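# Push white food container upright against back wall

## Task

Slide the white food container over the table without tipping it until one of its sides sits flush against the back wall, then leave the robot clear of the container.

## Robot and tools

Robot: two arms in a physics simulation, left_arm (on the +y side) and right_arm. Each ends in a five-finger hand; the left hand mirrors the right. Calibrated bases: left_arm at (-0.007, +0.347, 0) m, right_arm at (-0.024, -0.349, 0) m, both facing roughly along +x. A camera stand sits behind the arms. Loose objects can occasionally get a brief random nudge.

Frame: all positions, targets and offsets use the scene frame. Origin is at table-top height midway between the nominal bases; +x points out over the table, +z up, +y toward the left arm. Image left/right does not match arm names.

Hand point: a reference point 0.05 m in front of the palm and 0.15 m from the wrist flange along the fingers. Its +z runs along straight fingers, +y out of the palm, and +x across the palm away from the thumb (toward the thumb on the left hand). Straight fingers extend 0.06 to 0.07 m past the point and sit 0.06 m behind it (along -y). A rigid bracket on the little-finger side reaches 0.10 m across and can strike things. For pushing, the flat of the fingers or the back of the hand makes a broad contact.

The 28-number row (every number in [-1, 1], always all 28 even if one arm idles): left dx, dy, dz, rx, ry, rz; left little, ring, middle, index, thumb_bend, thumb_turn, force_limit, speed; then the same 14 for the right arm.
- dx, dy, dz: an offset, not a pose, along scene axes, measured from that arm's Hand target as it stood when the action or move began. 1.0 = 0.6 m. Repeating an offset moves further.
- rx, ry, rz: one rotation vector, also an offset, turning about the Hand target position; 1.0 = 180 degrees. Commanded orientation is clipped to within 40 degrees of the measured one each step.
- Six zeros for an arm re-command its current Hand target.
- Finger numbers are absolute targets: +1 straight/open, -1 curled. thumb_bend +1 straight, -1 bent; thumb_turn +1 beside the palm, -1 across in front of it. There is no 'no change' value: to keep a hand as is, resend the eight numbers last sent to it (or, if none yet, its hand_measured plus hand_force_limit and hand_speed).
- force_limit: -1 about 0 N to +1 about 10 N at the fingertip (15 N for thumb motors). speed: rises linearly from near zero at -1 to full at +0.48 and stays full up to +1.

Tools:
- execute_actions(actions, cameras): actions is a list of actions; each action is a list of up to 15 rows, one per 1/30 s step; a short action repeats its final row to fill 15 steps. Every row in an action counts from the action's starting Hand target. Images come back only for an empty actions list or when cameras names them (["all"] or names; [] none).
- move(target, speed, blend, blocking, cameras): target is one row or up to 15 rows, each offset from the same starting Hand targets (not chained). speed is m/s, 0.002 to 4.3, default 0.25, turning at up to twice that in rad/s; one value or one per target. blend in metres rounds corners; 0 stops at each. Paths are straight, do not avoid obstacles, and last between 0.5 s and 10 s. blocking=false returns early while motion continues. The result adds a 'move:' line: done, off_target, moving, held or fault, plus limits (paced = pose clipped, held = steps withheld). done means within 10 mm and 2 degrees; neither done nor off_target tells you about contact.
- wait(seconds 0 to 10, cameras): lets time pass holding last commands; returns early if a running move finishes.
- stop(cameras): brakes a running move; faster moves need more room.
- zoom_image(camera, region [x0, y0, x1, y1] pixels, at most 504 by 504): closer look at the latest image of cam_high, cam_left_wrist or cam_right_wrist (each 672x504).
- show_instructions(): shows reference images.
- finished_scene(scene): ends the current scene, giving its number; irreversible. The container must stay at the wall with no robot help.

Reading results: end_effector_position (m) and end_effector_quat_wxyz per hand point; Hand target (the base for next offsets); hand_measured, hand_stopped_by (moving, target, force, stalled, fault) and hand_load_n (positive pushes a finger open), all in the motor order above; joint velocities (may read 'within noise'), joint torques (include gravity, have offsets; entries 3 and 4 wrap at ±28 N m), motor temperatures, and, after execute_actions, some per-step positions. Camera calibration gives K, distortion and T_world_to_cam per camera.

Practical cautions:
- Hands often rest 1 to 3 cm (sometimes 5 cm) short of the command, mostly low; that is not contact. Send the remaining gap as a further offset; waiting does not close it. Small moves may not start; small turns can shift the point noticeably.
- A blocked arm keeps pressing; to release, command a target back on the near side of the hand point. Approach contacts slowly and aim only slightly past the surface; faster moves and deeper targets hit harder.
- Push low and near the container's middle to keep it upright; push gently in steps and check the cameras so it meets the wall flat, not on a corner.
- Avoid paths passing near an arm's own base (shoulder posture can flip); go around it. Near full stretch the hand can overshoot.
- Never let the arms or hands collide or press each other.
- Motors heat when pushing unreachable targets, holding loads or staying stretched; a MOTOR HOT line appears from 85 °C and at 100 °C the arm drops for a while.
- Nothing may fall or be left off the table; avoid hard hits on the wall or table. Finish with both hands clear of the container.

Each tool is called by a JSON object that holds its "fn" and its "kwargs", one argument or row to a line.

Reference images:

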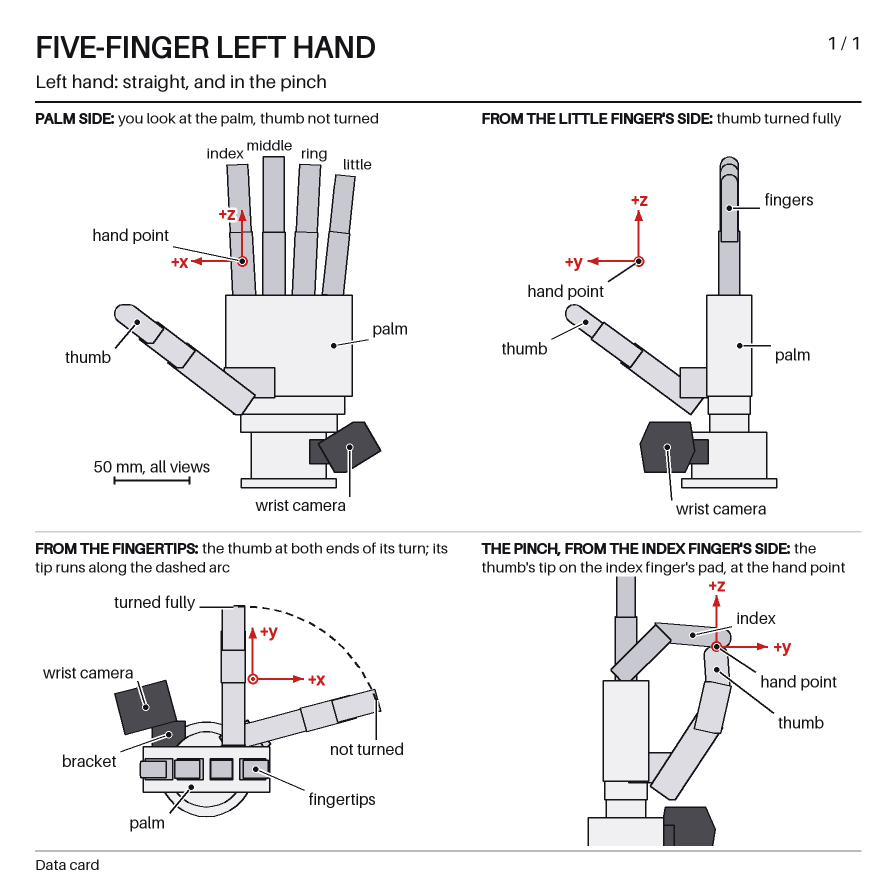

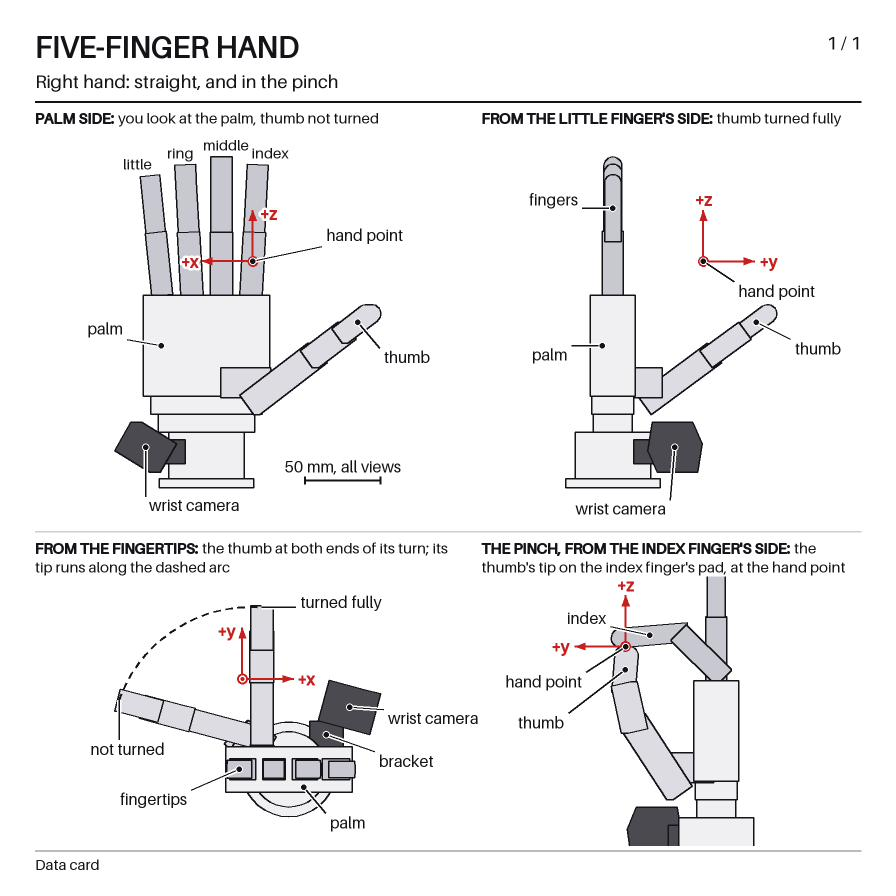

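## Session

{"fn": "execute_actions", "kwargs": {
  "actions": []
}}

Scene clock: 0.00 s.
left_arm: end_effector_position=(+0.5027, +0.3261, +0.1473) hand_measured=(+1.000, +1.000, +1.000, +1.000, +1.000, +1.000) hand_load_n=(+0.0, +0.0, +0.0, +0.0, +0.0, +0.0) hand_stopped_by=(target, target, target, target, target, target) hand_force_limit=0.00 hand_speed=-0.80 end_effector_quat_wxyz=(+0.620, -0.135, +0.769, +0.081) | right_arm: end_effector_position=(+0.0680, +0.1531, +0.3041) hand_measured=(+1.000, +1.000, +1.000, +1.000, +1.000, +1.000) hand_load_n=(+0.0, +0.0, +0.0, +0.0, +0.0, +0.0) hand_stopped_by=(target, target, target, target, target, target) hand_force_limit=0.00 hand_speed=-0.80 end_effector_quat_wxyz=(-0.597, +0.720, +0.324, +0.145)
Joint positions: left_arm=[-0.405 1.435 0.641 0.518 -0.64 1.36] | right_arm=[1.245 1.073 0.918 -0.128 -0.492 -0.796]
Joint velocities: within noise
Joint torques (N m): no reading
Motor temperatures (°C): left_arm=[35 29 27 32 28 28] | right_arm=[32 32 29 31 29 29]
Heat: left arm: hottest waist 35 °C; right arm: hottest waist 32 °C.
Hand target: left_arm +0.5111, +0.3258, +0.1599; +0.630, -0.141, +0.760, +0.077 | right_arm +0.0724, +0.1588, +0.3372; -0.614, +0.701, +0.324, +0.162

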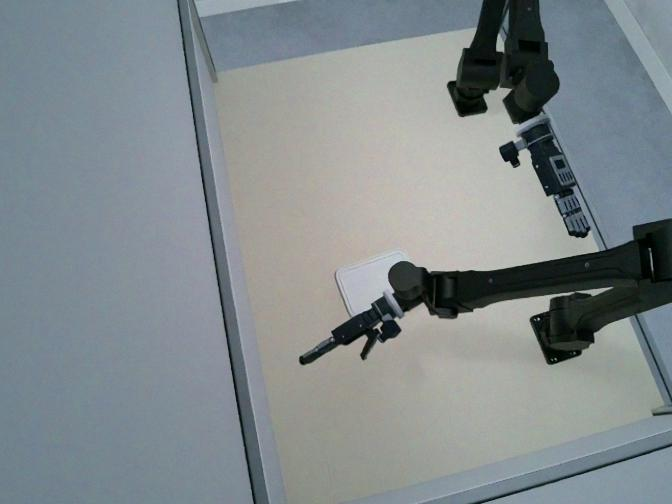

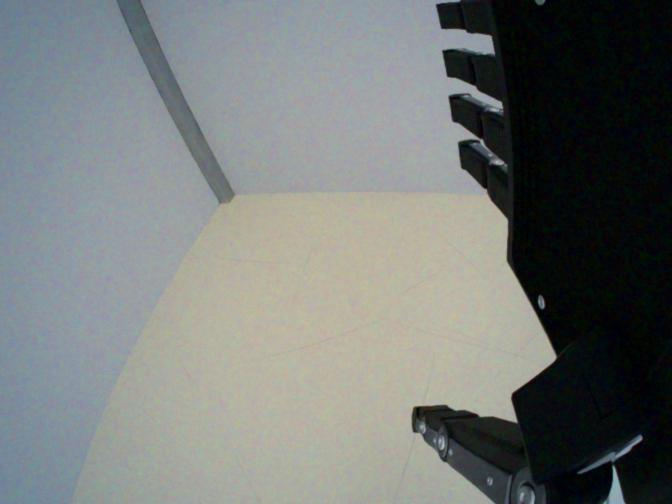

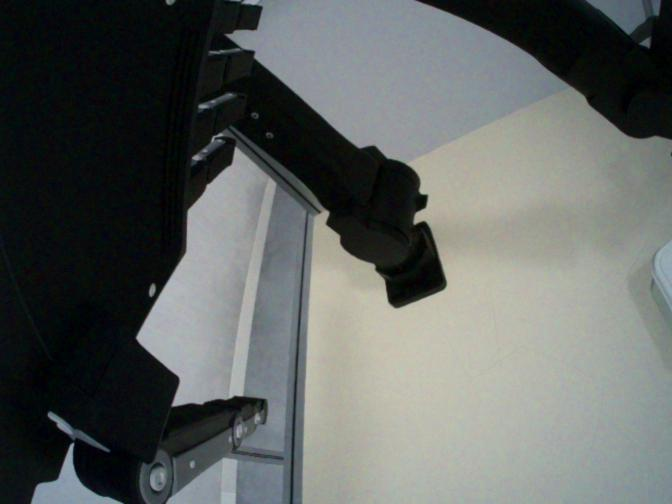

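{"fn": "zoom_image", "kwargs": {
  "camera": "cam_high",
  "region": [200, 200, 452, 389]
}}

{"fn": "move", "kwargs": {
  "target": [-0.2, 0, 0.3, 0, 0, 0, 1, 1, 1, 1, 1, 1, 0, -0.8, 0.25, -0.33, 0, 0, 0, 0, 1, 1, 1, 1, 1, 1, 0, -0.8],
  "speed": 0.25,
  "cameras": ["all"]
}}

Scaled by 2.000 from the camera's 672x504 image, which has a finer 960x720 frame.

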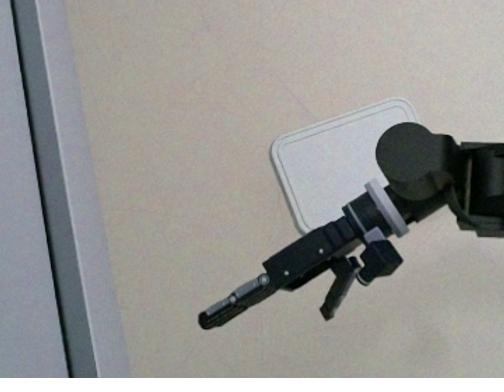

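Scene clock: 35.10 s.
left_arm: end_effector_position=(+0.3859, +0.3333, +0.3184) hand_measured=(+1.000, +1.000, +1.000, +1.000, +1.000, +1.000) hand_load_n=(+0.0, +0.0, +0.0, +0.0, +0.0, +0.0) hand_stopped_by=(target, target, target, target, target, target) hand_force_limit=0.00 hand_speed=-0.80 end_effector_quat_wxyz=(+0.619, -0.133, +0.769, +0.091) | right_arm: end_effector_position=(+0.2164, -0.0472, +0.3067) hand_measured=(+1.000, +1.000, +1.000, +1.000, +1.000, +1.000) hand_load_n=(+0.0, +0.0, +0.0, +0.0, +0.0, +0.0) hand_stopped_by=(target, target, target, target, target, target) hand_force_limit=0.00 hand_speed=-0.80 end_effector_quat_wxyz=(-0.612, +0.717, +0.300, +0.144)
Joint positions: left_arm=[-0.538 0.839 0.727 -0.198 -0.781 1.324] | right_arm=[0.454 0.924 0.88 -0.597 -1.214 -1.238]
Joint torques (N m): left_arm=[-0.73 -1.9 10.95 1.18 -0.49 -0.09] | right_arm=[-1.03 -1.55 13.11 0.57 -0.85 -0.43]
Heat: left arm: hottest waist 35 °C; right arm: hottest elbow 33 °C.
Hand target: left_arm +0.3911, +0.3257, +0.3399; +0.630, -0.141, +0.760, +0.077 | right_arm +0.2224, -0.0392, +0.3372; -0.614, +0.701, +0.324, +0.162
Off the commanded pose: left_arm 0.023 m, 2 deg | right_arm 0.032 m, 4 deg.
move: off_target (left_arm, right_arm)
camera_calibration:
cam_left_wrist: T_world_to_cam=[[0.293905, -0.921058, -0.255486, 0.284209], [-0.728483, -0.0428013, -0.683725, 0.507916], [0.618816, 0.387067, -0.683554, -0.03987], [0, 0, 0, 1]] pos_world=[0.31115, 0.298945, 0.392633]
cam_right_wrist: T_world_to_cam=[[0.793492, 0.0214064, -0.608205, 0.0158574], [-0.392794, -0.745336, -0.53869, 0.208026], [-0.464848, 0.666345, -0.583009, 0.423105], [0, 0, 0, 1]] pos_world=[0.265808, -0.127224, 0.36838]

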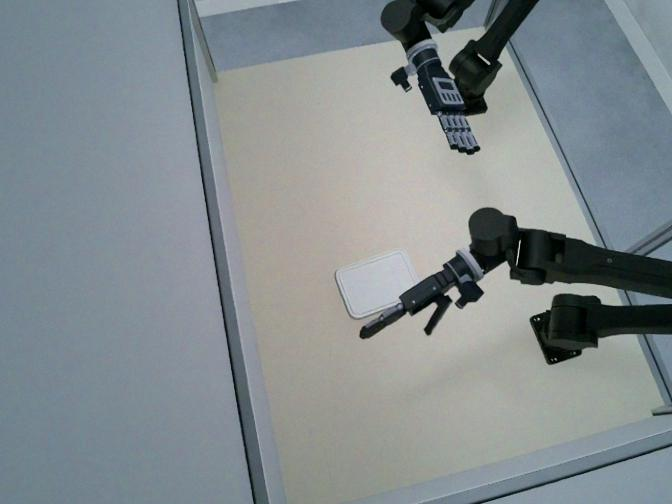

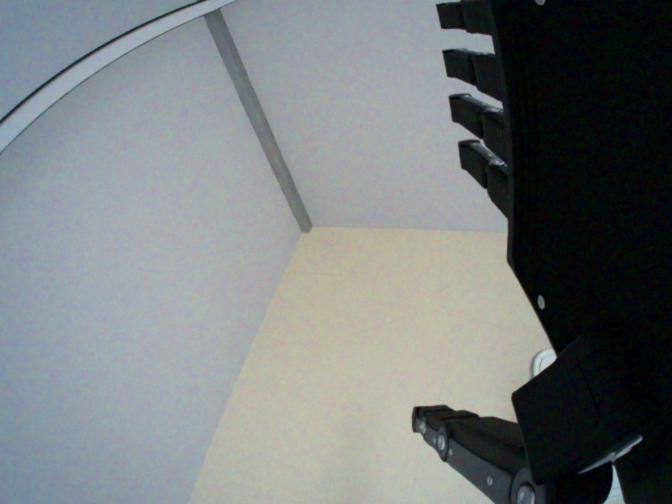

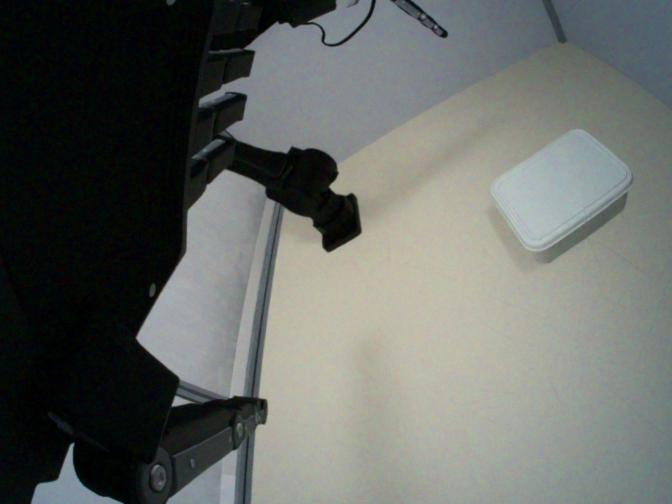

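{"fn": "zoom_image", "kwargs": {
  "camera": "cam_high",
  "region": [300, 220, 468, 346]
}}

Scaled by 3.000 from the camera's 672x504 image, which has a finer 960x720 frame.

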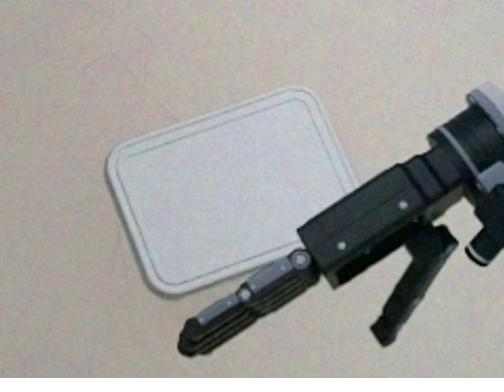

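{"fn": "move", "kwargs": {
  "target": [-0.318, -0.326, -0.17, -0.363, 0.284, 0.318, 1, 1, 1, 1, 1, 1, 0, -0.8, 0.08, -0.25, 0.16, 0, 0, 0, 1, 1, 1, 1, 1, 1, 0, -0.8],
  "speed": 0.3,
  "cameras": ["all"]
}}

Scene clock: 114.03 s.
left_arm: end_effector_position=(+0.1945, +0.1286, +0.2336) hand_measured=(+1.000, +1.000, +1.000, +1.000, +1.000, +1.000) hand_load_n=(+0.0, +0.0, +0.0, +0.0, -0.5, +0.0) hand_stopped_by=(target, target, target, target, target, target) hand_force_limit=0.00 hand_speed=-0.80 end_effector_quat_wxyz=(+0.000, +0.694, -0.719, -0.013) | right_arm: end_effector_position=(+0.2707, -0.1859, +0.4000) hand_measured=(+1.000, +1.000, +1.000, +1.000, +1.000, +1.000) hand_load_n=(+0.0, +0.0, +0.0, +0.0, +0.0, +0.0) hand_stopped_by=(target, target, target, target, target, target) hand_force_limit=0.00 hand_speed=-0.80 end_effector_quat_wxyz=(-0.584, +0.747, +0.228, +0.223)
Joint positions: left_arm=[-0.676 1.203 1.184 -1.578 -0.004 -0.591] | right_arm=[-0.039 1.041 1.276 -1.667 -1.348 -2.088]
Joint torques (N m): left_arm=[1.38 -6.3 6.78 0.59 0.15 -0.11] | right_arm=[-2.49 -3.66 12.63 -0.24 -0.8 -0.29]
Motor temperatures (°C): left_arm=[35 28 37 31 28 27] | right_arm=[31 31 44 30 30 28]
Heat: left arm: hottest elbow 37 °C; right arm: hottest elbow 44 °C.
Hand target: left_arm +0.2003, +0.1301, +0.2379; +0.000, +0.707, -0.707, +0.000 | right_arm +0.2704, -0.1892, +0.4332; -0.614, +0.701, +0.324, +0.162
Off the commanded pose: left_arm 0.007 m, 3 deg | right_arm 0.033 m, 14 deg.
joint sent to its limit (right arm) — joint 4 (wrist pitch), lower limit. The joint targets are off in position and orientation.
move: off_target (left_arm, right_arm)
camera_calibration:
cam_left_wrist: T_world_to_cam=[[0.94876, -0.307782, -0.0715791, -0.118942], [-0.225355, -0.817818, 0.529518, 0.0201751], [-0.221515, -0.486255, -0.845274, 0.41334], [0, 0, 0, 1]] pos_world=[0.208955, 0.18088, 0.330189]
cam_right_wrist: T_world_to_cam=[[0.796655, -0.16528, -0.581398, -0.0137698], [-0.533346, -0.644809, -0.547506, 0.236452], [-0.284399, 0.74626, -0.601841, 0.568687], [0, 0, 0, 1]] pos_world=[0.298815, -0.274198, 0.463713]

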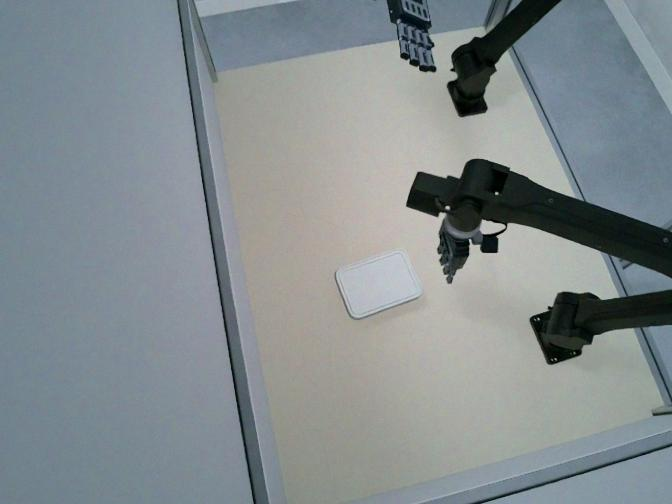

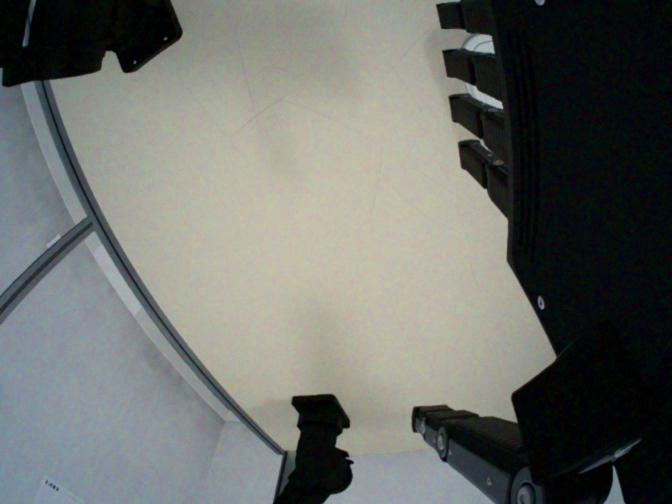

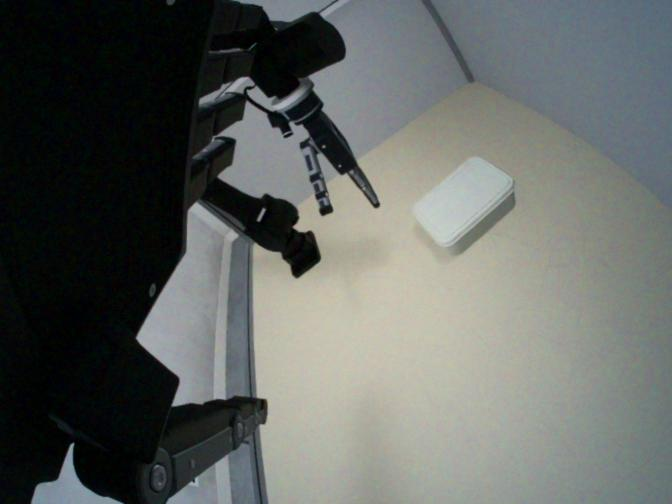

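{"fn": "move", "kwargs": {
  "target": [0, 0, -0.225, 0, 0, 0, 1, 1, 1, 1, 1, 1, 0, -0.8, 0, 0, -0.08, 0, 0, -0.08, 1, 1, 1, 1, 1, 1, 0, -0.8],
  "speed": 0.15,
  "cameras": ["all"]
}}

{"fn": "zoom_image", "kwargs": {
  "camera": "cam_high",
  "region": [310, 180, 562, 369]
}}

Scene clock: 127.90 s.
left_arm: end_effector_position=(+0.1920, +0.1304, +0.1009) hand_measured=(+1.000, +1.000, +1.000, +1.000, +1.000, +1.000) hand_load_n=(+0.0, +0.0, +0.0, +0.0, +0.0, +0.0) hand_stopped_by=(target, target, target, target, target, target) hand_force_limit=0.00 hand_speed=-0.80 end_effector_quat_wxyz=(-0.001, +0.695, -0.719, -0.009) | right_arm: end_effector_position=(+0.2689, -0.1851, +0.3761) hand_measured=(+1.000, +1.000, +1.000, +1.000, +1.000, +1.000) hand_load_n=(+0.0, +0.0, +0.0, +0.0, +0.0, +0.0) hand_stopped_by=(target, target, target, target, target, target) hand_force_limit=0.00 hand_speed=-0.80 end_effector_quat_wxyz=(-0.593, +0.745, +0.217, +0.214)
Joint positions: left_arm=[-0.676 1.261 0.877 -1.203 -0.004 -0.592] | right_arm=[-0.042 1.036 1.204 -1.63 -1.363 -2.088]
Joint torques (N m): left_arm=[1.38 -5.48 6.46 0.57 0.16 -0.12] | right_arm=[-2.73 -3.96 7.79 0.85 -1.35 -0.42]
Heat: left arm: hottest elbow 36 °C; right arm: hottest elbow 46 °C.
Hand target: left_arm +0.2004, +0.1301, +0.1029; +0.000, +0.707, -0.707, +0.000 | right_arm +0.2703, -0.1892, +0.3852; -0.589, +0.736, +0.233, +0.238
Off the commanded pose: left_arm 0.009 m, 2 deg | right_arm 0.010 m, 4 deg.
joint sent to its limit (right arm) — joint 6 (wrist roll), lower limit. The joint targets are off in position, not in orientation.
move: off_target (right_arm)
camera_calibration:
cam_left_wrist: T_world_to_cam=[[0.949381, -0.307838, -0.0625414, -0.126529], [-0.229172, -0.814923, 0.532336, 0.091329], [-0.21484, -0.491057, -0.84422, 0.300765], [0, 0, 0, 1]] pos_world=[0.205671, 0.183168, 0.197381]
cam_right_wrist: T_world_to_cam=[[0.778648, -0.156275, -0.607689, -0.00972385], [-0.550433, -0.63505, -0.541974, 0.227306], [-0.301216, 0.756499, -0.580499, 0.551597], [0, 0, 0, 1]] pos_world=[0.298838, -0.274452, 0.437486]

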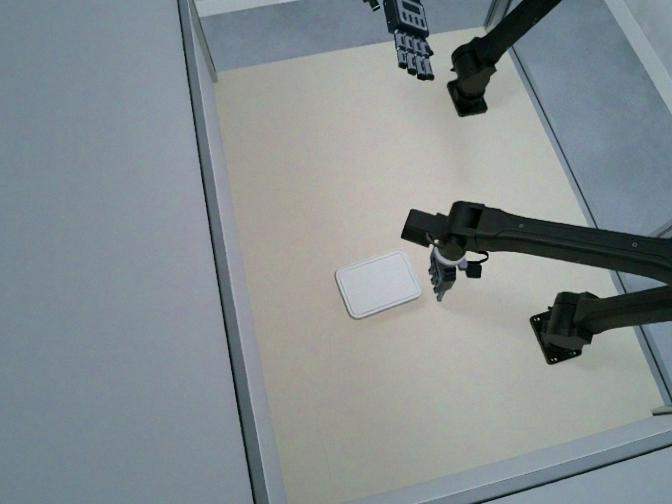

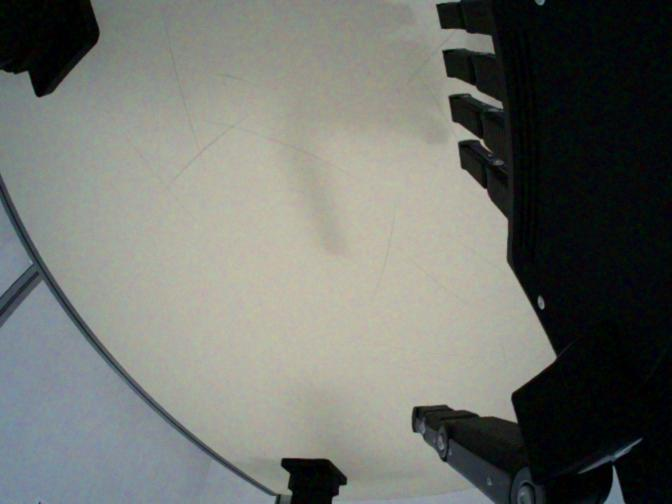

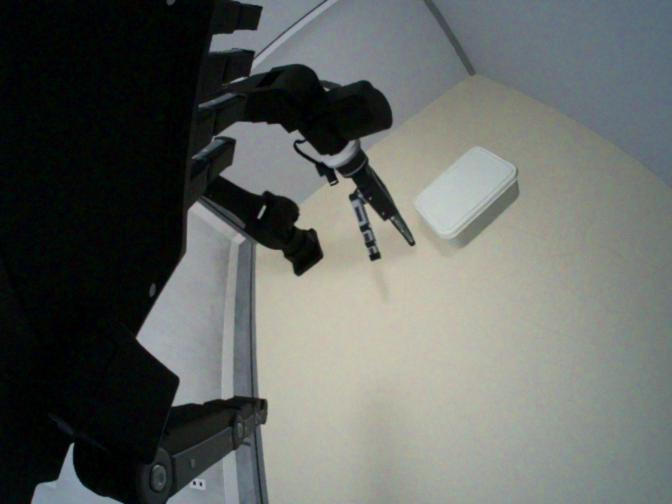

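Scaled by 2.000 from the camera's 672x504 image, which has a finer 960x720 frame.

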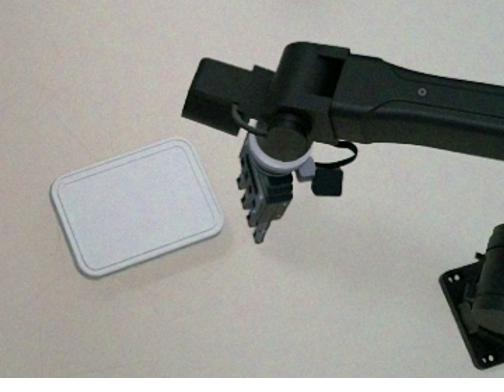

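{"fn": "move", "kwargs": {
  "target": [
    [0.04, -0.008, -0.02, 0, 0, 0, 1, 1, 1, 1, 1, 1, 0, -0.8, 0, 0, -0.04, 0, 0, 0, 1, 1, 1, 1, 1, 1, 0, -0.8],
    [0.333, -0.008, -0.015, 0, 0, 0, 1, 1, 1, 1, 1, 1, 0, -0.8, 0, 0, -0.04, 0, 0, 0, 1, 1, 1, 1, 1, 1, 0, -0.8]
  ],
  "speed": 0.1,
  "blend": 0.005,
  "cameras": ["all"]
}}

{"fn": "zoom_image", "kwargs": {
  "camera": "cam_high",
  "region": [210, 180, 462, 369]
}}

Scene clock: 141.80 s.
left_arm: end_effector_position=(+0.3824, +0.1257, +0.0829) hand_measured=(+1.000, +1.000, +1.000, +1.000, +1.000, +1.000) hand_load_n=(+0.0, +0.0, +0.0, -0.5, +0.0, +0.0) hand_stopped_by=(target, target, target, target, target, target) hand_force_limit=0.00 hand_speed=-0.80 end_effector_quat_wxyz=(+0.004, +0.707, -0.707, -0.013) | right_arm: end_effector_position=(+0.2683, -0.1850, +0.3511) hand_measured=(+1.000, +1.000, +1.000, +1.000, +1.000, +1.000) hand_load_n=(+0.0, +0.0, +0.0, +0.0, +0.0, +0.0) hand_stopped_by=(target, target, target, target, target, target) hand_force_limit=0.00 hand_speed=-0.80 end_effector_quat_wxyz=(-0.594, +0.745, +0.216, +0.213)
Joint positions: left_arm=[-0.451 1.712 1.32 -1.206 -0.003 -0.402] | right_arm=[-0.042 1.027 1.132 -1.57 -1.364 -2.089]
Joint torques (N m): left_arm=[1.26 -11.05 9.25 -0.17 0.09 0.23] | right_arm=[-2.37 -3.72 7.94 0.84 -1.33 -0.42]
Heat: left arm: hottest waist 35 °C; right arm: hottest elbow 43 °C.
Hand target: left_arm +0.4001, +0.1253, +0.0939; +0.000, +0.707, -0.707, +0.000 | right_arm +0.2704, -0.1892, +0.3612; -0.589, +0.736, +0.233, +0.238
Off the commanded pose: left_arm 0.021 m, 2 deg | right_arm 0.011 m, 4 deg.
joint sent to its limit (right arm) — joint 6 (wrist roll), lower limit. The joint targets are off in position, not in orientation.
move: off_target (left_arm, right_arm)
camera_calibration:
cam_left_wrist: T_world_to_cam=[[0.958863, -0.273851, -0.0747444, -0.316745], [-0.1934, -0.822964, 0.53416, 0.127903], [-0.207792, -0.497731, -0.842073, 0.322056], [0, 0, 0, 1]] pos_world=[0.395372, 0.178816, 0.179199]
cam_right_wrist: T_world_to_cam=[[0.777172, -0.155605, -0.609746, -0.0232292], [-0.551644, -0.634709, -0.54114, 0.213603], [-0.302807, 0.756922, -0.579117, 0.536794], [0, 0, 0, 1]] pos_world=[0.298431, -0.27435, 0.412291]

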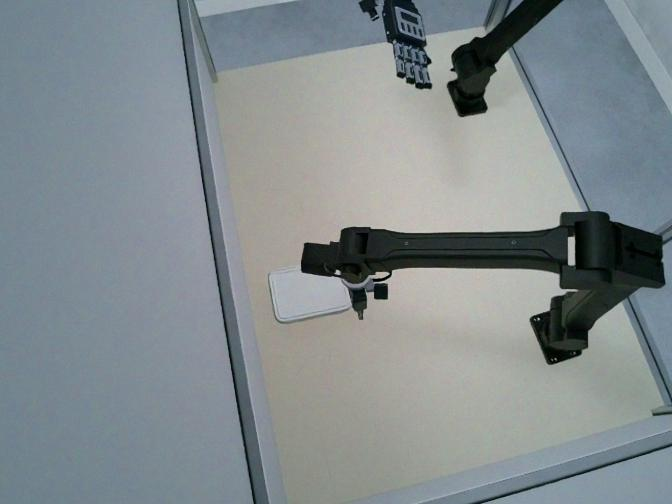

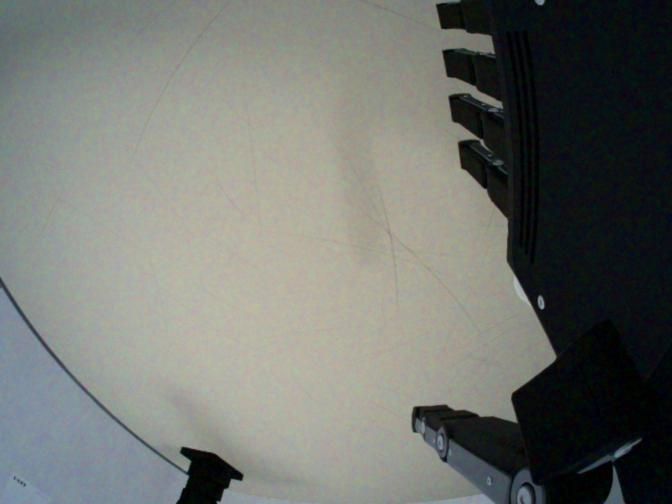

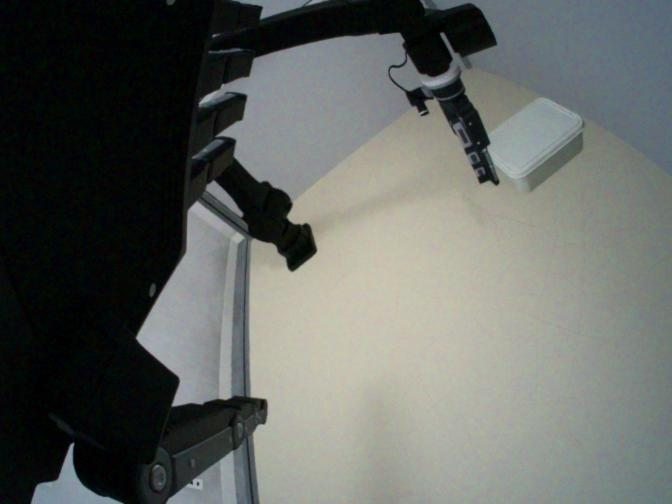

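Scaled by 2.000 from the camera's 672x504 image, which has a finer 960x720 frame.

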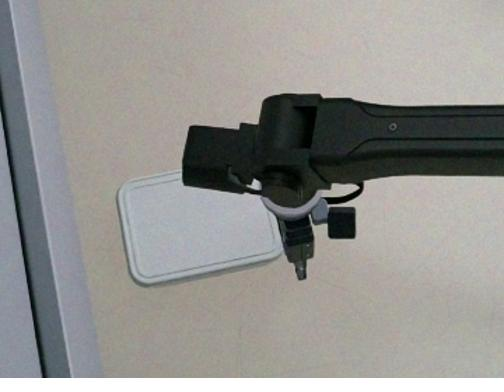

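{"fn": "move", "kwargs": {
  "target": [0.092, 0, 0.002, 0, 0, 0, 1, 1, 1, 1, 1, 1, 0, -0.8, 0, 0, -0.02, 0, 0, 0, 1, 1, 1, 1, 1, 1, 0, -0.8],
  "speed": 0.06,
  "cameras": ["all"]
}}

{"fn": "zoom_image", "kwargs": {
  "camera": "cam_high",
  "region": [210, 220, 378, 346]
}}

{"fn": "zoom_image", "kwargs": {
  "camera": "cam_right_wrist",
  "region": [420, 40, 672, 229]
}}

Scene clock: 149.87 s.
left_arm: end_effector_position=(+0.4356, +0.1223, +0.0846) hand_measured=(+1.000, +1.000, +1.000, +1.000, +1.000, +1.000) hand_load_n=(+0.0, +0.0, +0.0, +0.0, +0.0, +0.0) hand_stopped_by=(target, target, target, target, target, target) hand_force_limit=0.00 hand_speed=-0.80 end_effector_quat_wxyz=(+0.004, +0.705, -0.709, -0.013) | right_arm: end_effector_position=(+0.2683, -0.1850, +0.3406) hand_measured=(+1.000, +1.000, +1.000, +1.000, +1.000, +1.000) hand_load_n=(+0.0, -0.5, +0.0, +0.0, +0.0, +0.0) hand_stopped_by=(target, target, target, target, target, target) hand_force_limit=0.00 hand_speed=-0.80 end_effector_quat_wxyz=(-0.593, +0.745, +0.217, +0.214)
Joint positions: left_arm=[-0.419 1.835 1.497 -1.261 -0.003 -0.363] | right_arm=[-0.042 1.022 1.101 -1.54 -1.364 -2.089]
Joint torques (N m): left_arm=[1.32 -12.57 9.63 -0.14 0.09 0.2] | right_arm=[-2.37 -3.96 7.71 0.85 -1.31 -0.42]
Heat: left arm: hottest waist 35 °C; right arm: hottest elbow 42 °C.
Hand target: left_arm +0.4553, +0.1253, +0.0951; +0.000, +0.707, -0.707, +0.000 | right_arm +0.2704, -0.1892, +0.3492; -0.589, +0.736, +0.233, +0.238
Off the commanded pose: left_arm 0.022 m, 2 deg | right_arm 0.010 m, 3 deg.
joint sent to its limit (right arm) — joint 6 (wrist roll), lower limit. The joint targets are off in position, not in orientation.
move: off_target (left_arm, right_arm)
camera_calibration:
cam_left_wrist: T_world_to_cam=[[0.957029, -0.279902, -0.0758332, -0.366948], [-0.197854, -0.821417, 0.534909, 0.13618], [-0.212013, -0.496919, -0.8415, 0.334608], [0, 0, 0, 1]] pos_world=[0.449065, 0.175424, 0.180902]
cam_right_wrist: T_world_to_cam=[[0.779614, -0.155781, -0.606576, -0.0313394], [-0.549491, -0.634806, -0.543213, 0.20803], [-0.300436, 0.756804, -0.580505, 0.530556], [0, 0, 0, 1]] pos_world=[0.298141, -0.274351, 0.401985]

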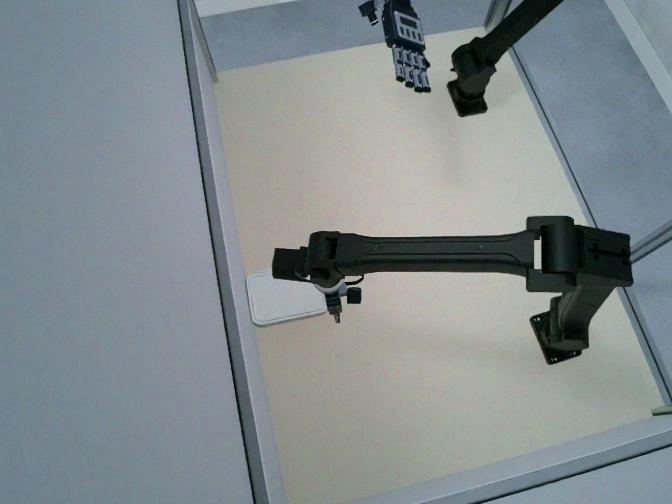

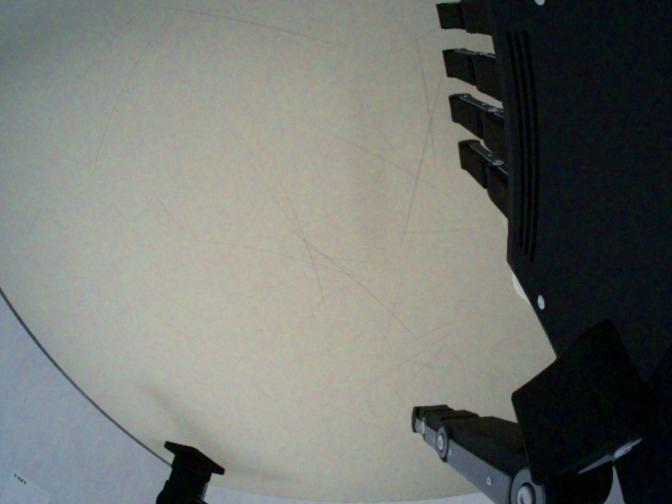

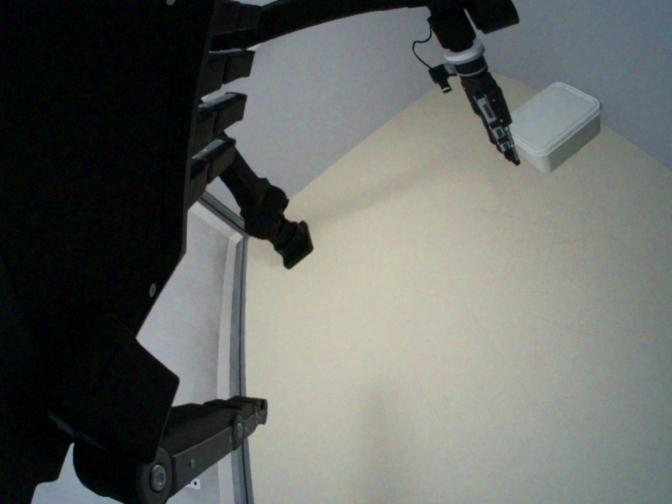

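Scaled by 3.000 from the camera's 672x504 image, which has a finer 960x720 frame.

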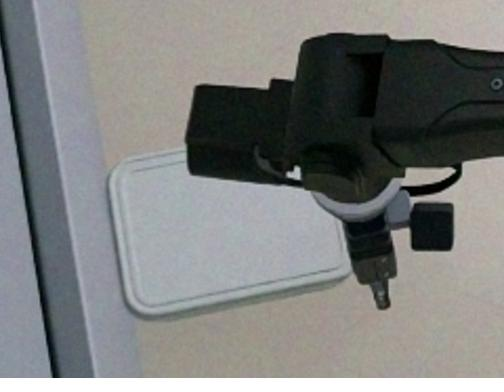

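Scaled by 2.000 from the camera's 672x504 image, which has a finer 960x720 frame.

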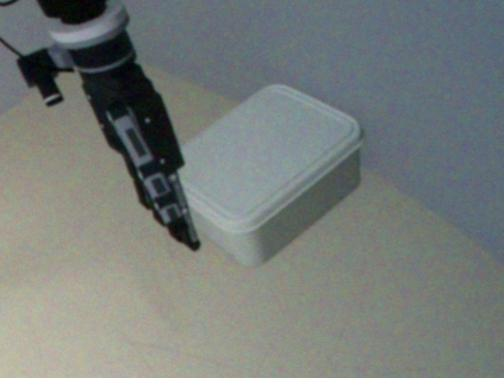

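{"fn": "move", "kwargs": {
  "target": [0.03, 0.005, 0.001, 0, 0, 0, 1, 1, 1, 1, 1, 1, 0, -0.8, 0, 0, 0, 0, 0, 0, 1, 1, 1, 1, 1, 1, 0, -0.8],
  "speed": 0.06,
  "cameras": ["all"]
}}

{"fn": "zoom_image", "kwargs": {
  "camera": "cam_high",
  "region": [210, 220, 378, 346]
}}

{"fn": "zoom_image", "kwargs": {
  "camera": "cam_right_wrist",
  "region": [460, 60, 628, 186]
}}

Scene clock: 155.63 s.
left_arm: end_effector_position=(+0.4379, +0.1230, +0.0872) hand_measured=(+1.000, +1.000, +1.000, +1.000, +1.000, +1.000) hand_load_n=(+0.0, +0.0, -2.5, +0.0, +0.0, +0.0) hand_stopped_by=(target, target, target, target, target, target) hand_force_limit=0.00 hand_speed=-0.80 end_effector_quat_wxyz=(+0.013, +0.699, -0.714, -0.026) | right_arm: end_effector_position=(+0.2683, -0.1850, +0.3406) hand_measured=(+1.000, +1.000, +1.000, +1.000, +1.000, +1.000) hand_load_n=(+0.0, +0.0, +0.0, +0.0, +0.0, +0.0) hand_stopped_by=(target, target, target, target, target, target) hand_force_limit=0.00 hand_speed=-0.80 end_effector_quat_wxyz=(-0.593, +0.745, +0.217, +0.214)
Joint positions: left_arm=[-0.416 1.861 1.537 -1.305 0.001 -0.344] | right_arm=[-0.042 1.022 1.101 -1.54 -1.364 -2.089]
Joint torques (N m): left_arm=[2.32 -12.28 10.74 0.73 -0.12 0.18] | right_arm=[-2.43 -3.84 7.77 0.83 -1.32 -0.42]
Heat: left arm: hottest elbow 36 °C; right arm: hottest elbow 42 °C.
Hand target: left_arm +0.4733, +0.1282, +0.0957; +0.000, +0.707, -0.707, +0.000 | right_arm +0.2704, -0.1892, +0.3492; -0.589, +0.736, +0.233, +0.238
Off the commanded pose: left_arm 0.037 m, 4 deg | right_arm 0.010 m, 3 deg.
joint sent to its limit (right arm) — joint 6 (wrist roll), lower limit. The joint targets are off in position, not in orientation.
move: off_target (left_arm, right_arm)
camera_calibration:
cam_left_wrist: T_world_to_cam=[[0.949836, -0.294066, -0.106476, -0.361175], [-0.19425, -0.821528, 0.536058, 0.134182], [-0.245109, -0.488484, -0.837439, 0.350749], [0, 0, 0, 1]] pos_world=[0.455093, 0.17536, 0.183345]
cam_right_wrist: T_world_to_cam=[[0.779614, -0.155781, -0.606576, -0.0313394], [-0.549491, -0.634806, -0.543213, 0.20803], [-0.300436, 0.756804, -0.580505, 0.530556], [0, 0, 0, 1]] pos_world=[0.298141, -0.274351, 0.401985]

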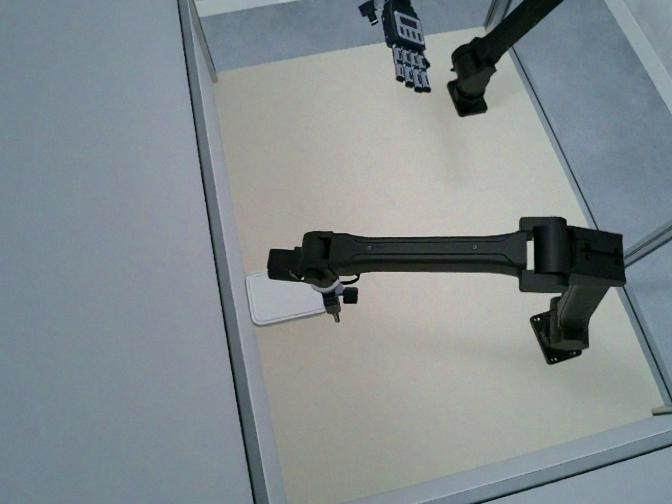

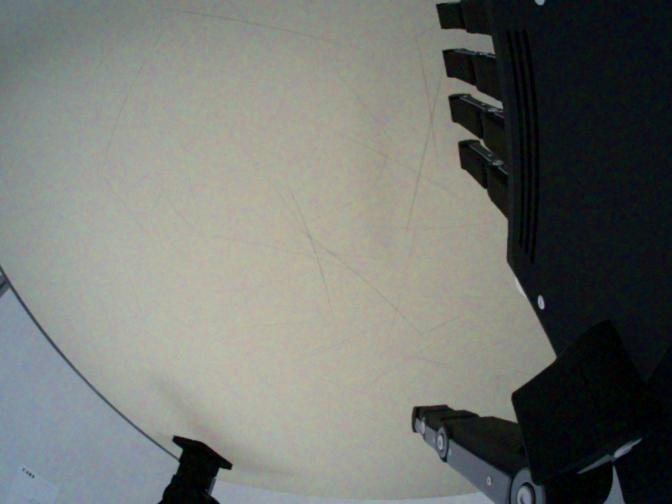

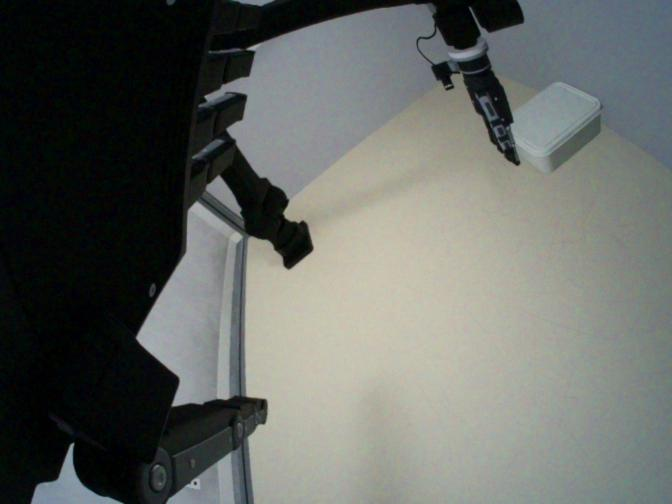

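Scaled by 3.000 from the camera's 672x504 image, which has a finer 960x720 frame.

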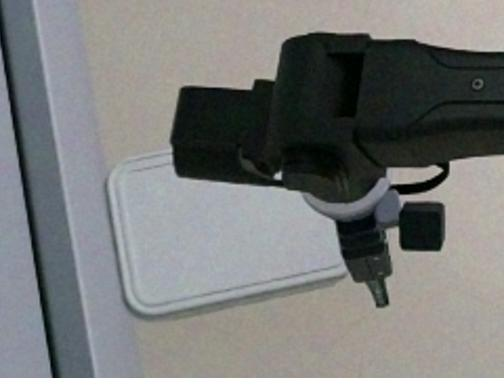

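Scaled by 3.000 from the camera's 672x504 image, which has a finer 960x720 frame.

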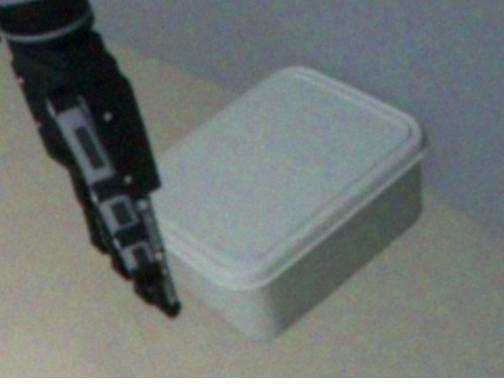

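{"fn": "move", "kwargs": {
  "target": [
    [0.017, 0.005, 0.001, 0, 0, 0, 1, 1, 1, 1, 1, 1, 0, -0.8, 0, 0, 0, 0, 0, 0, 1, 1, 1, 1, 1, 1, 0, -0.8],
    [-0.2, 0, 0.02, 0, 0, 0, 1, 1, 1, 1, 1, 1, 0, -0.8, 0, 0, 0, 0, 0, 0, 1, 1, 1, 1, 1, 1, 0, -0.8]
  ],
  "speed": [0.05, 0.15],
  "cameras": ["all"]
}}

{"fn": "zoom_image", "kwargs": {
  "camera": "cam_high",
  "region": [210, 220, 378, 346]
}}

{"fn": "zoom_image", "kwargs": {
  "camera": "cam_right_wrist",
  "region": [460, 60, 628, 186]
}}

Scene clock: 168.10 s.
left_arm: end_effector_position=(+0.3499, +0.1313, +0.1047) hand_measured=(+1.000, +1.000, +1.000, +1.000, +1.000, +1.000) hand_load_n=(+0.0, +0.0, +0.0, +0.0, +0.0, +0.0) hand_stopped_by=(target, target, target, target, target, target) hand_force_limit=0.00 hand_speed=-0.80 end_effector_quat_wxyz=(+0.005, +0.703, -0.711, -0.008) | right_arm: end_effector_position=(+0.2683, -0.1850, +0.3406) hand_measured=(+1.000, +1.000, +1.000, +1.000, +1.000, +1.000) hand_load_n=(+0.0, +0.0, +0.0, +0.0, +0.0, -0.5) hand_stopped_by=(target, target, target, target, target, target) hand_force_limit=0.00 hand_speed=-0.80 end_effector_quat_wxyz=(-0.593, +0.745, +0.217, +0.214)
Joint positions: left_arm=[-0.466 1.609 1.25 -1.23 0.002 -0.404] | right_arm=[-0.042 1.022 1.101 -1.54 -1.364 -2.089]
Joint torques (N m): left_arm=[-0.32 -11.22 6.35 0.57 -0.13 -0.14] | right_arm=[-2.43 -3.72 7.73 0.84 -1.31 -0.43]
Heat: left arm: hottest elbow 37 °C; right arm: hottest elbow 41 °C.
Hand target: left_arm +0.3533, +0.1283, +0.1077; +0.000, +0.707, -0.707, +0.000 | right_arm +0.2704, -0.1892, +0.3492; -0.589, +0.736, +0.233, +0.238
Off the commanded pose: left_arm 0.006 m, 1 deg | right_arm 0.010 m, 3 deg.
joint sent to its limit (right arm) — joint 6 (wrist roll), lower limit. The joint targets are off in position, not in orientation.
move: off_target (right_arm)
camera_calibration:
cam_left_wrist: T_world_to_cam=[[0.955637, -0.286763, -0.0672647, -0.280388], [-0.206882, -0.816033, 0.539713, 0.117912], [-0.20966, -0.501854, -0.839157, 0.337358], [0, 0, 0, 1]] pos_world=[0.363073, 0.185119, 0.200597]
cam_right_wrist: T_world_to_cam=[[0.779614, -0.155781, -0.606576, -0.0313394], [-0.549491, -0.634806, -0.543213, 0.20803], [-0.300436, 0.756804, -0.580505, 0.530556], [0, 0, 0, 1]] pos_world=[0.298141, -0.274351, 0.401985]

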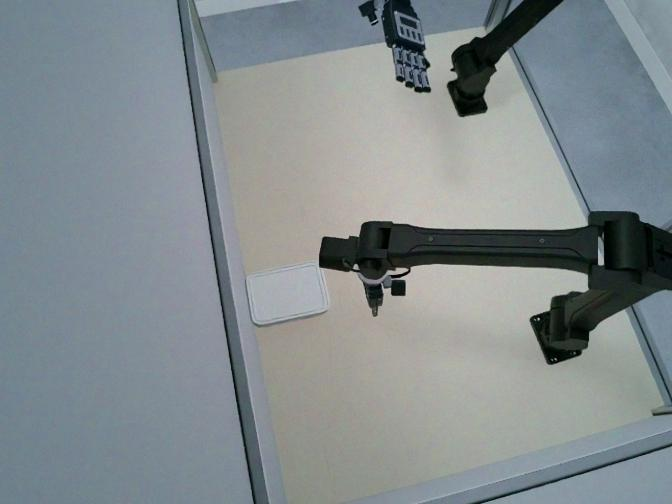

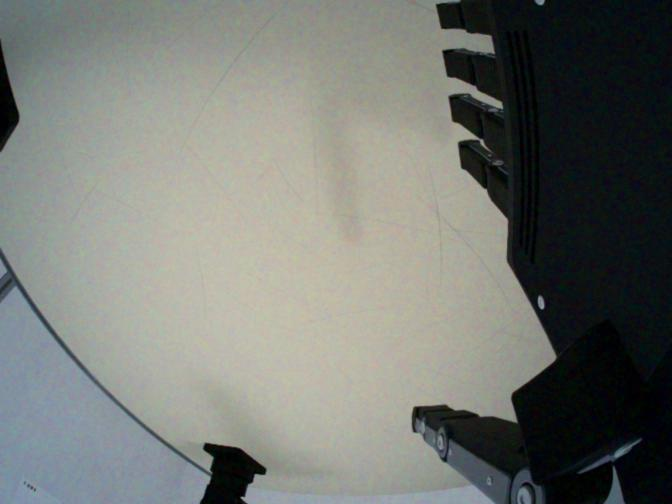

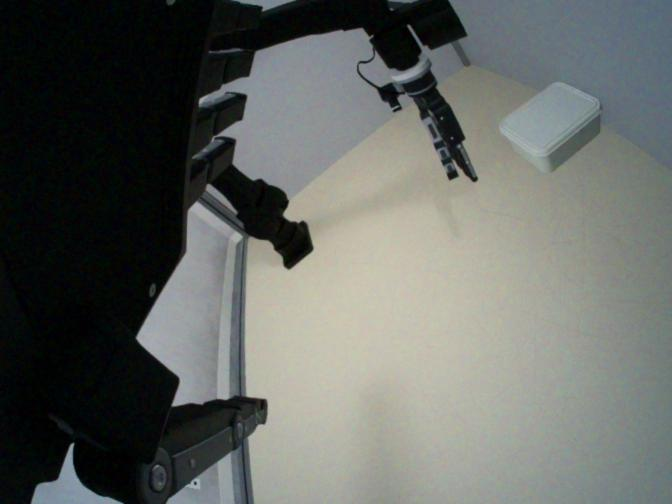

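Scaled by 3.000 from the camera's 672x504 image, which has a finer 960x720 frame.

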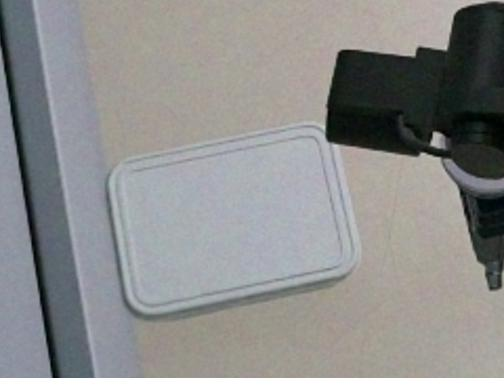

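Scaled by 3.000 from the camera's 672x504 image, which has a finer 960x720 frame.

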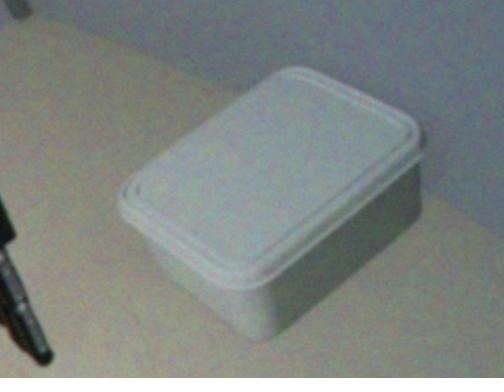

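{"fn": "finished_scene", "kwargs": {
  "scene": 1
}}

The scene is finished: the task was done.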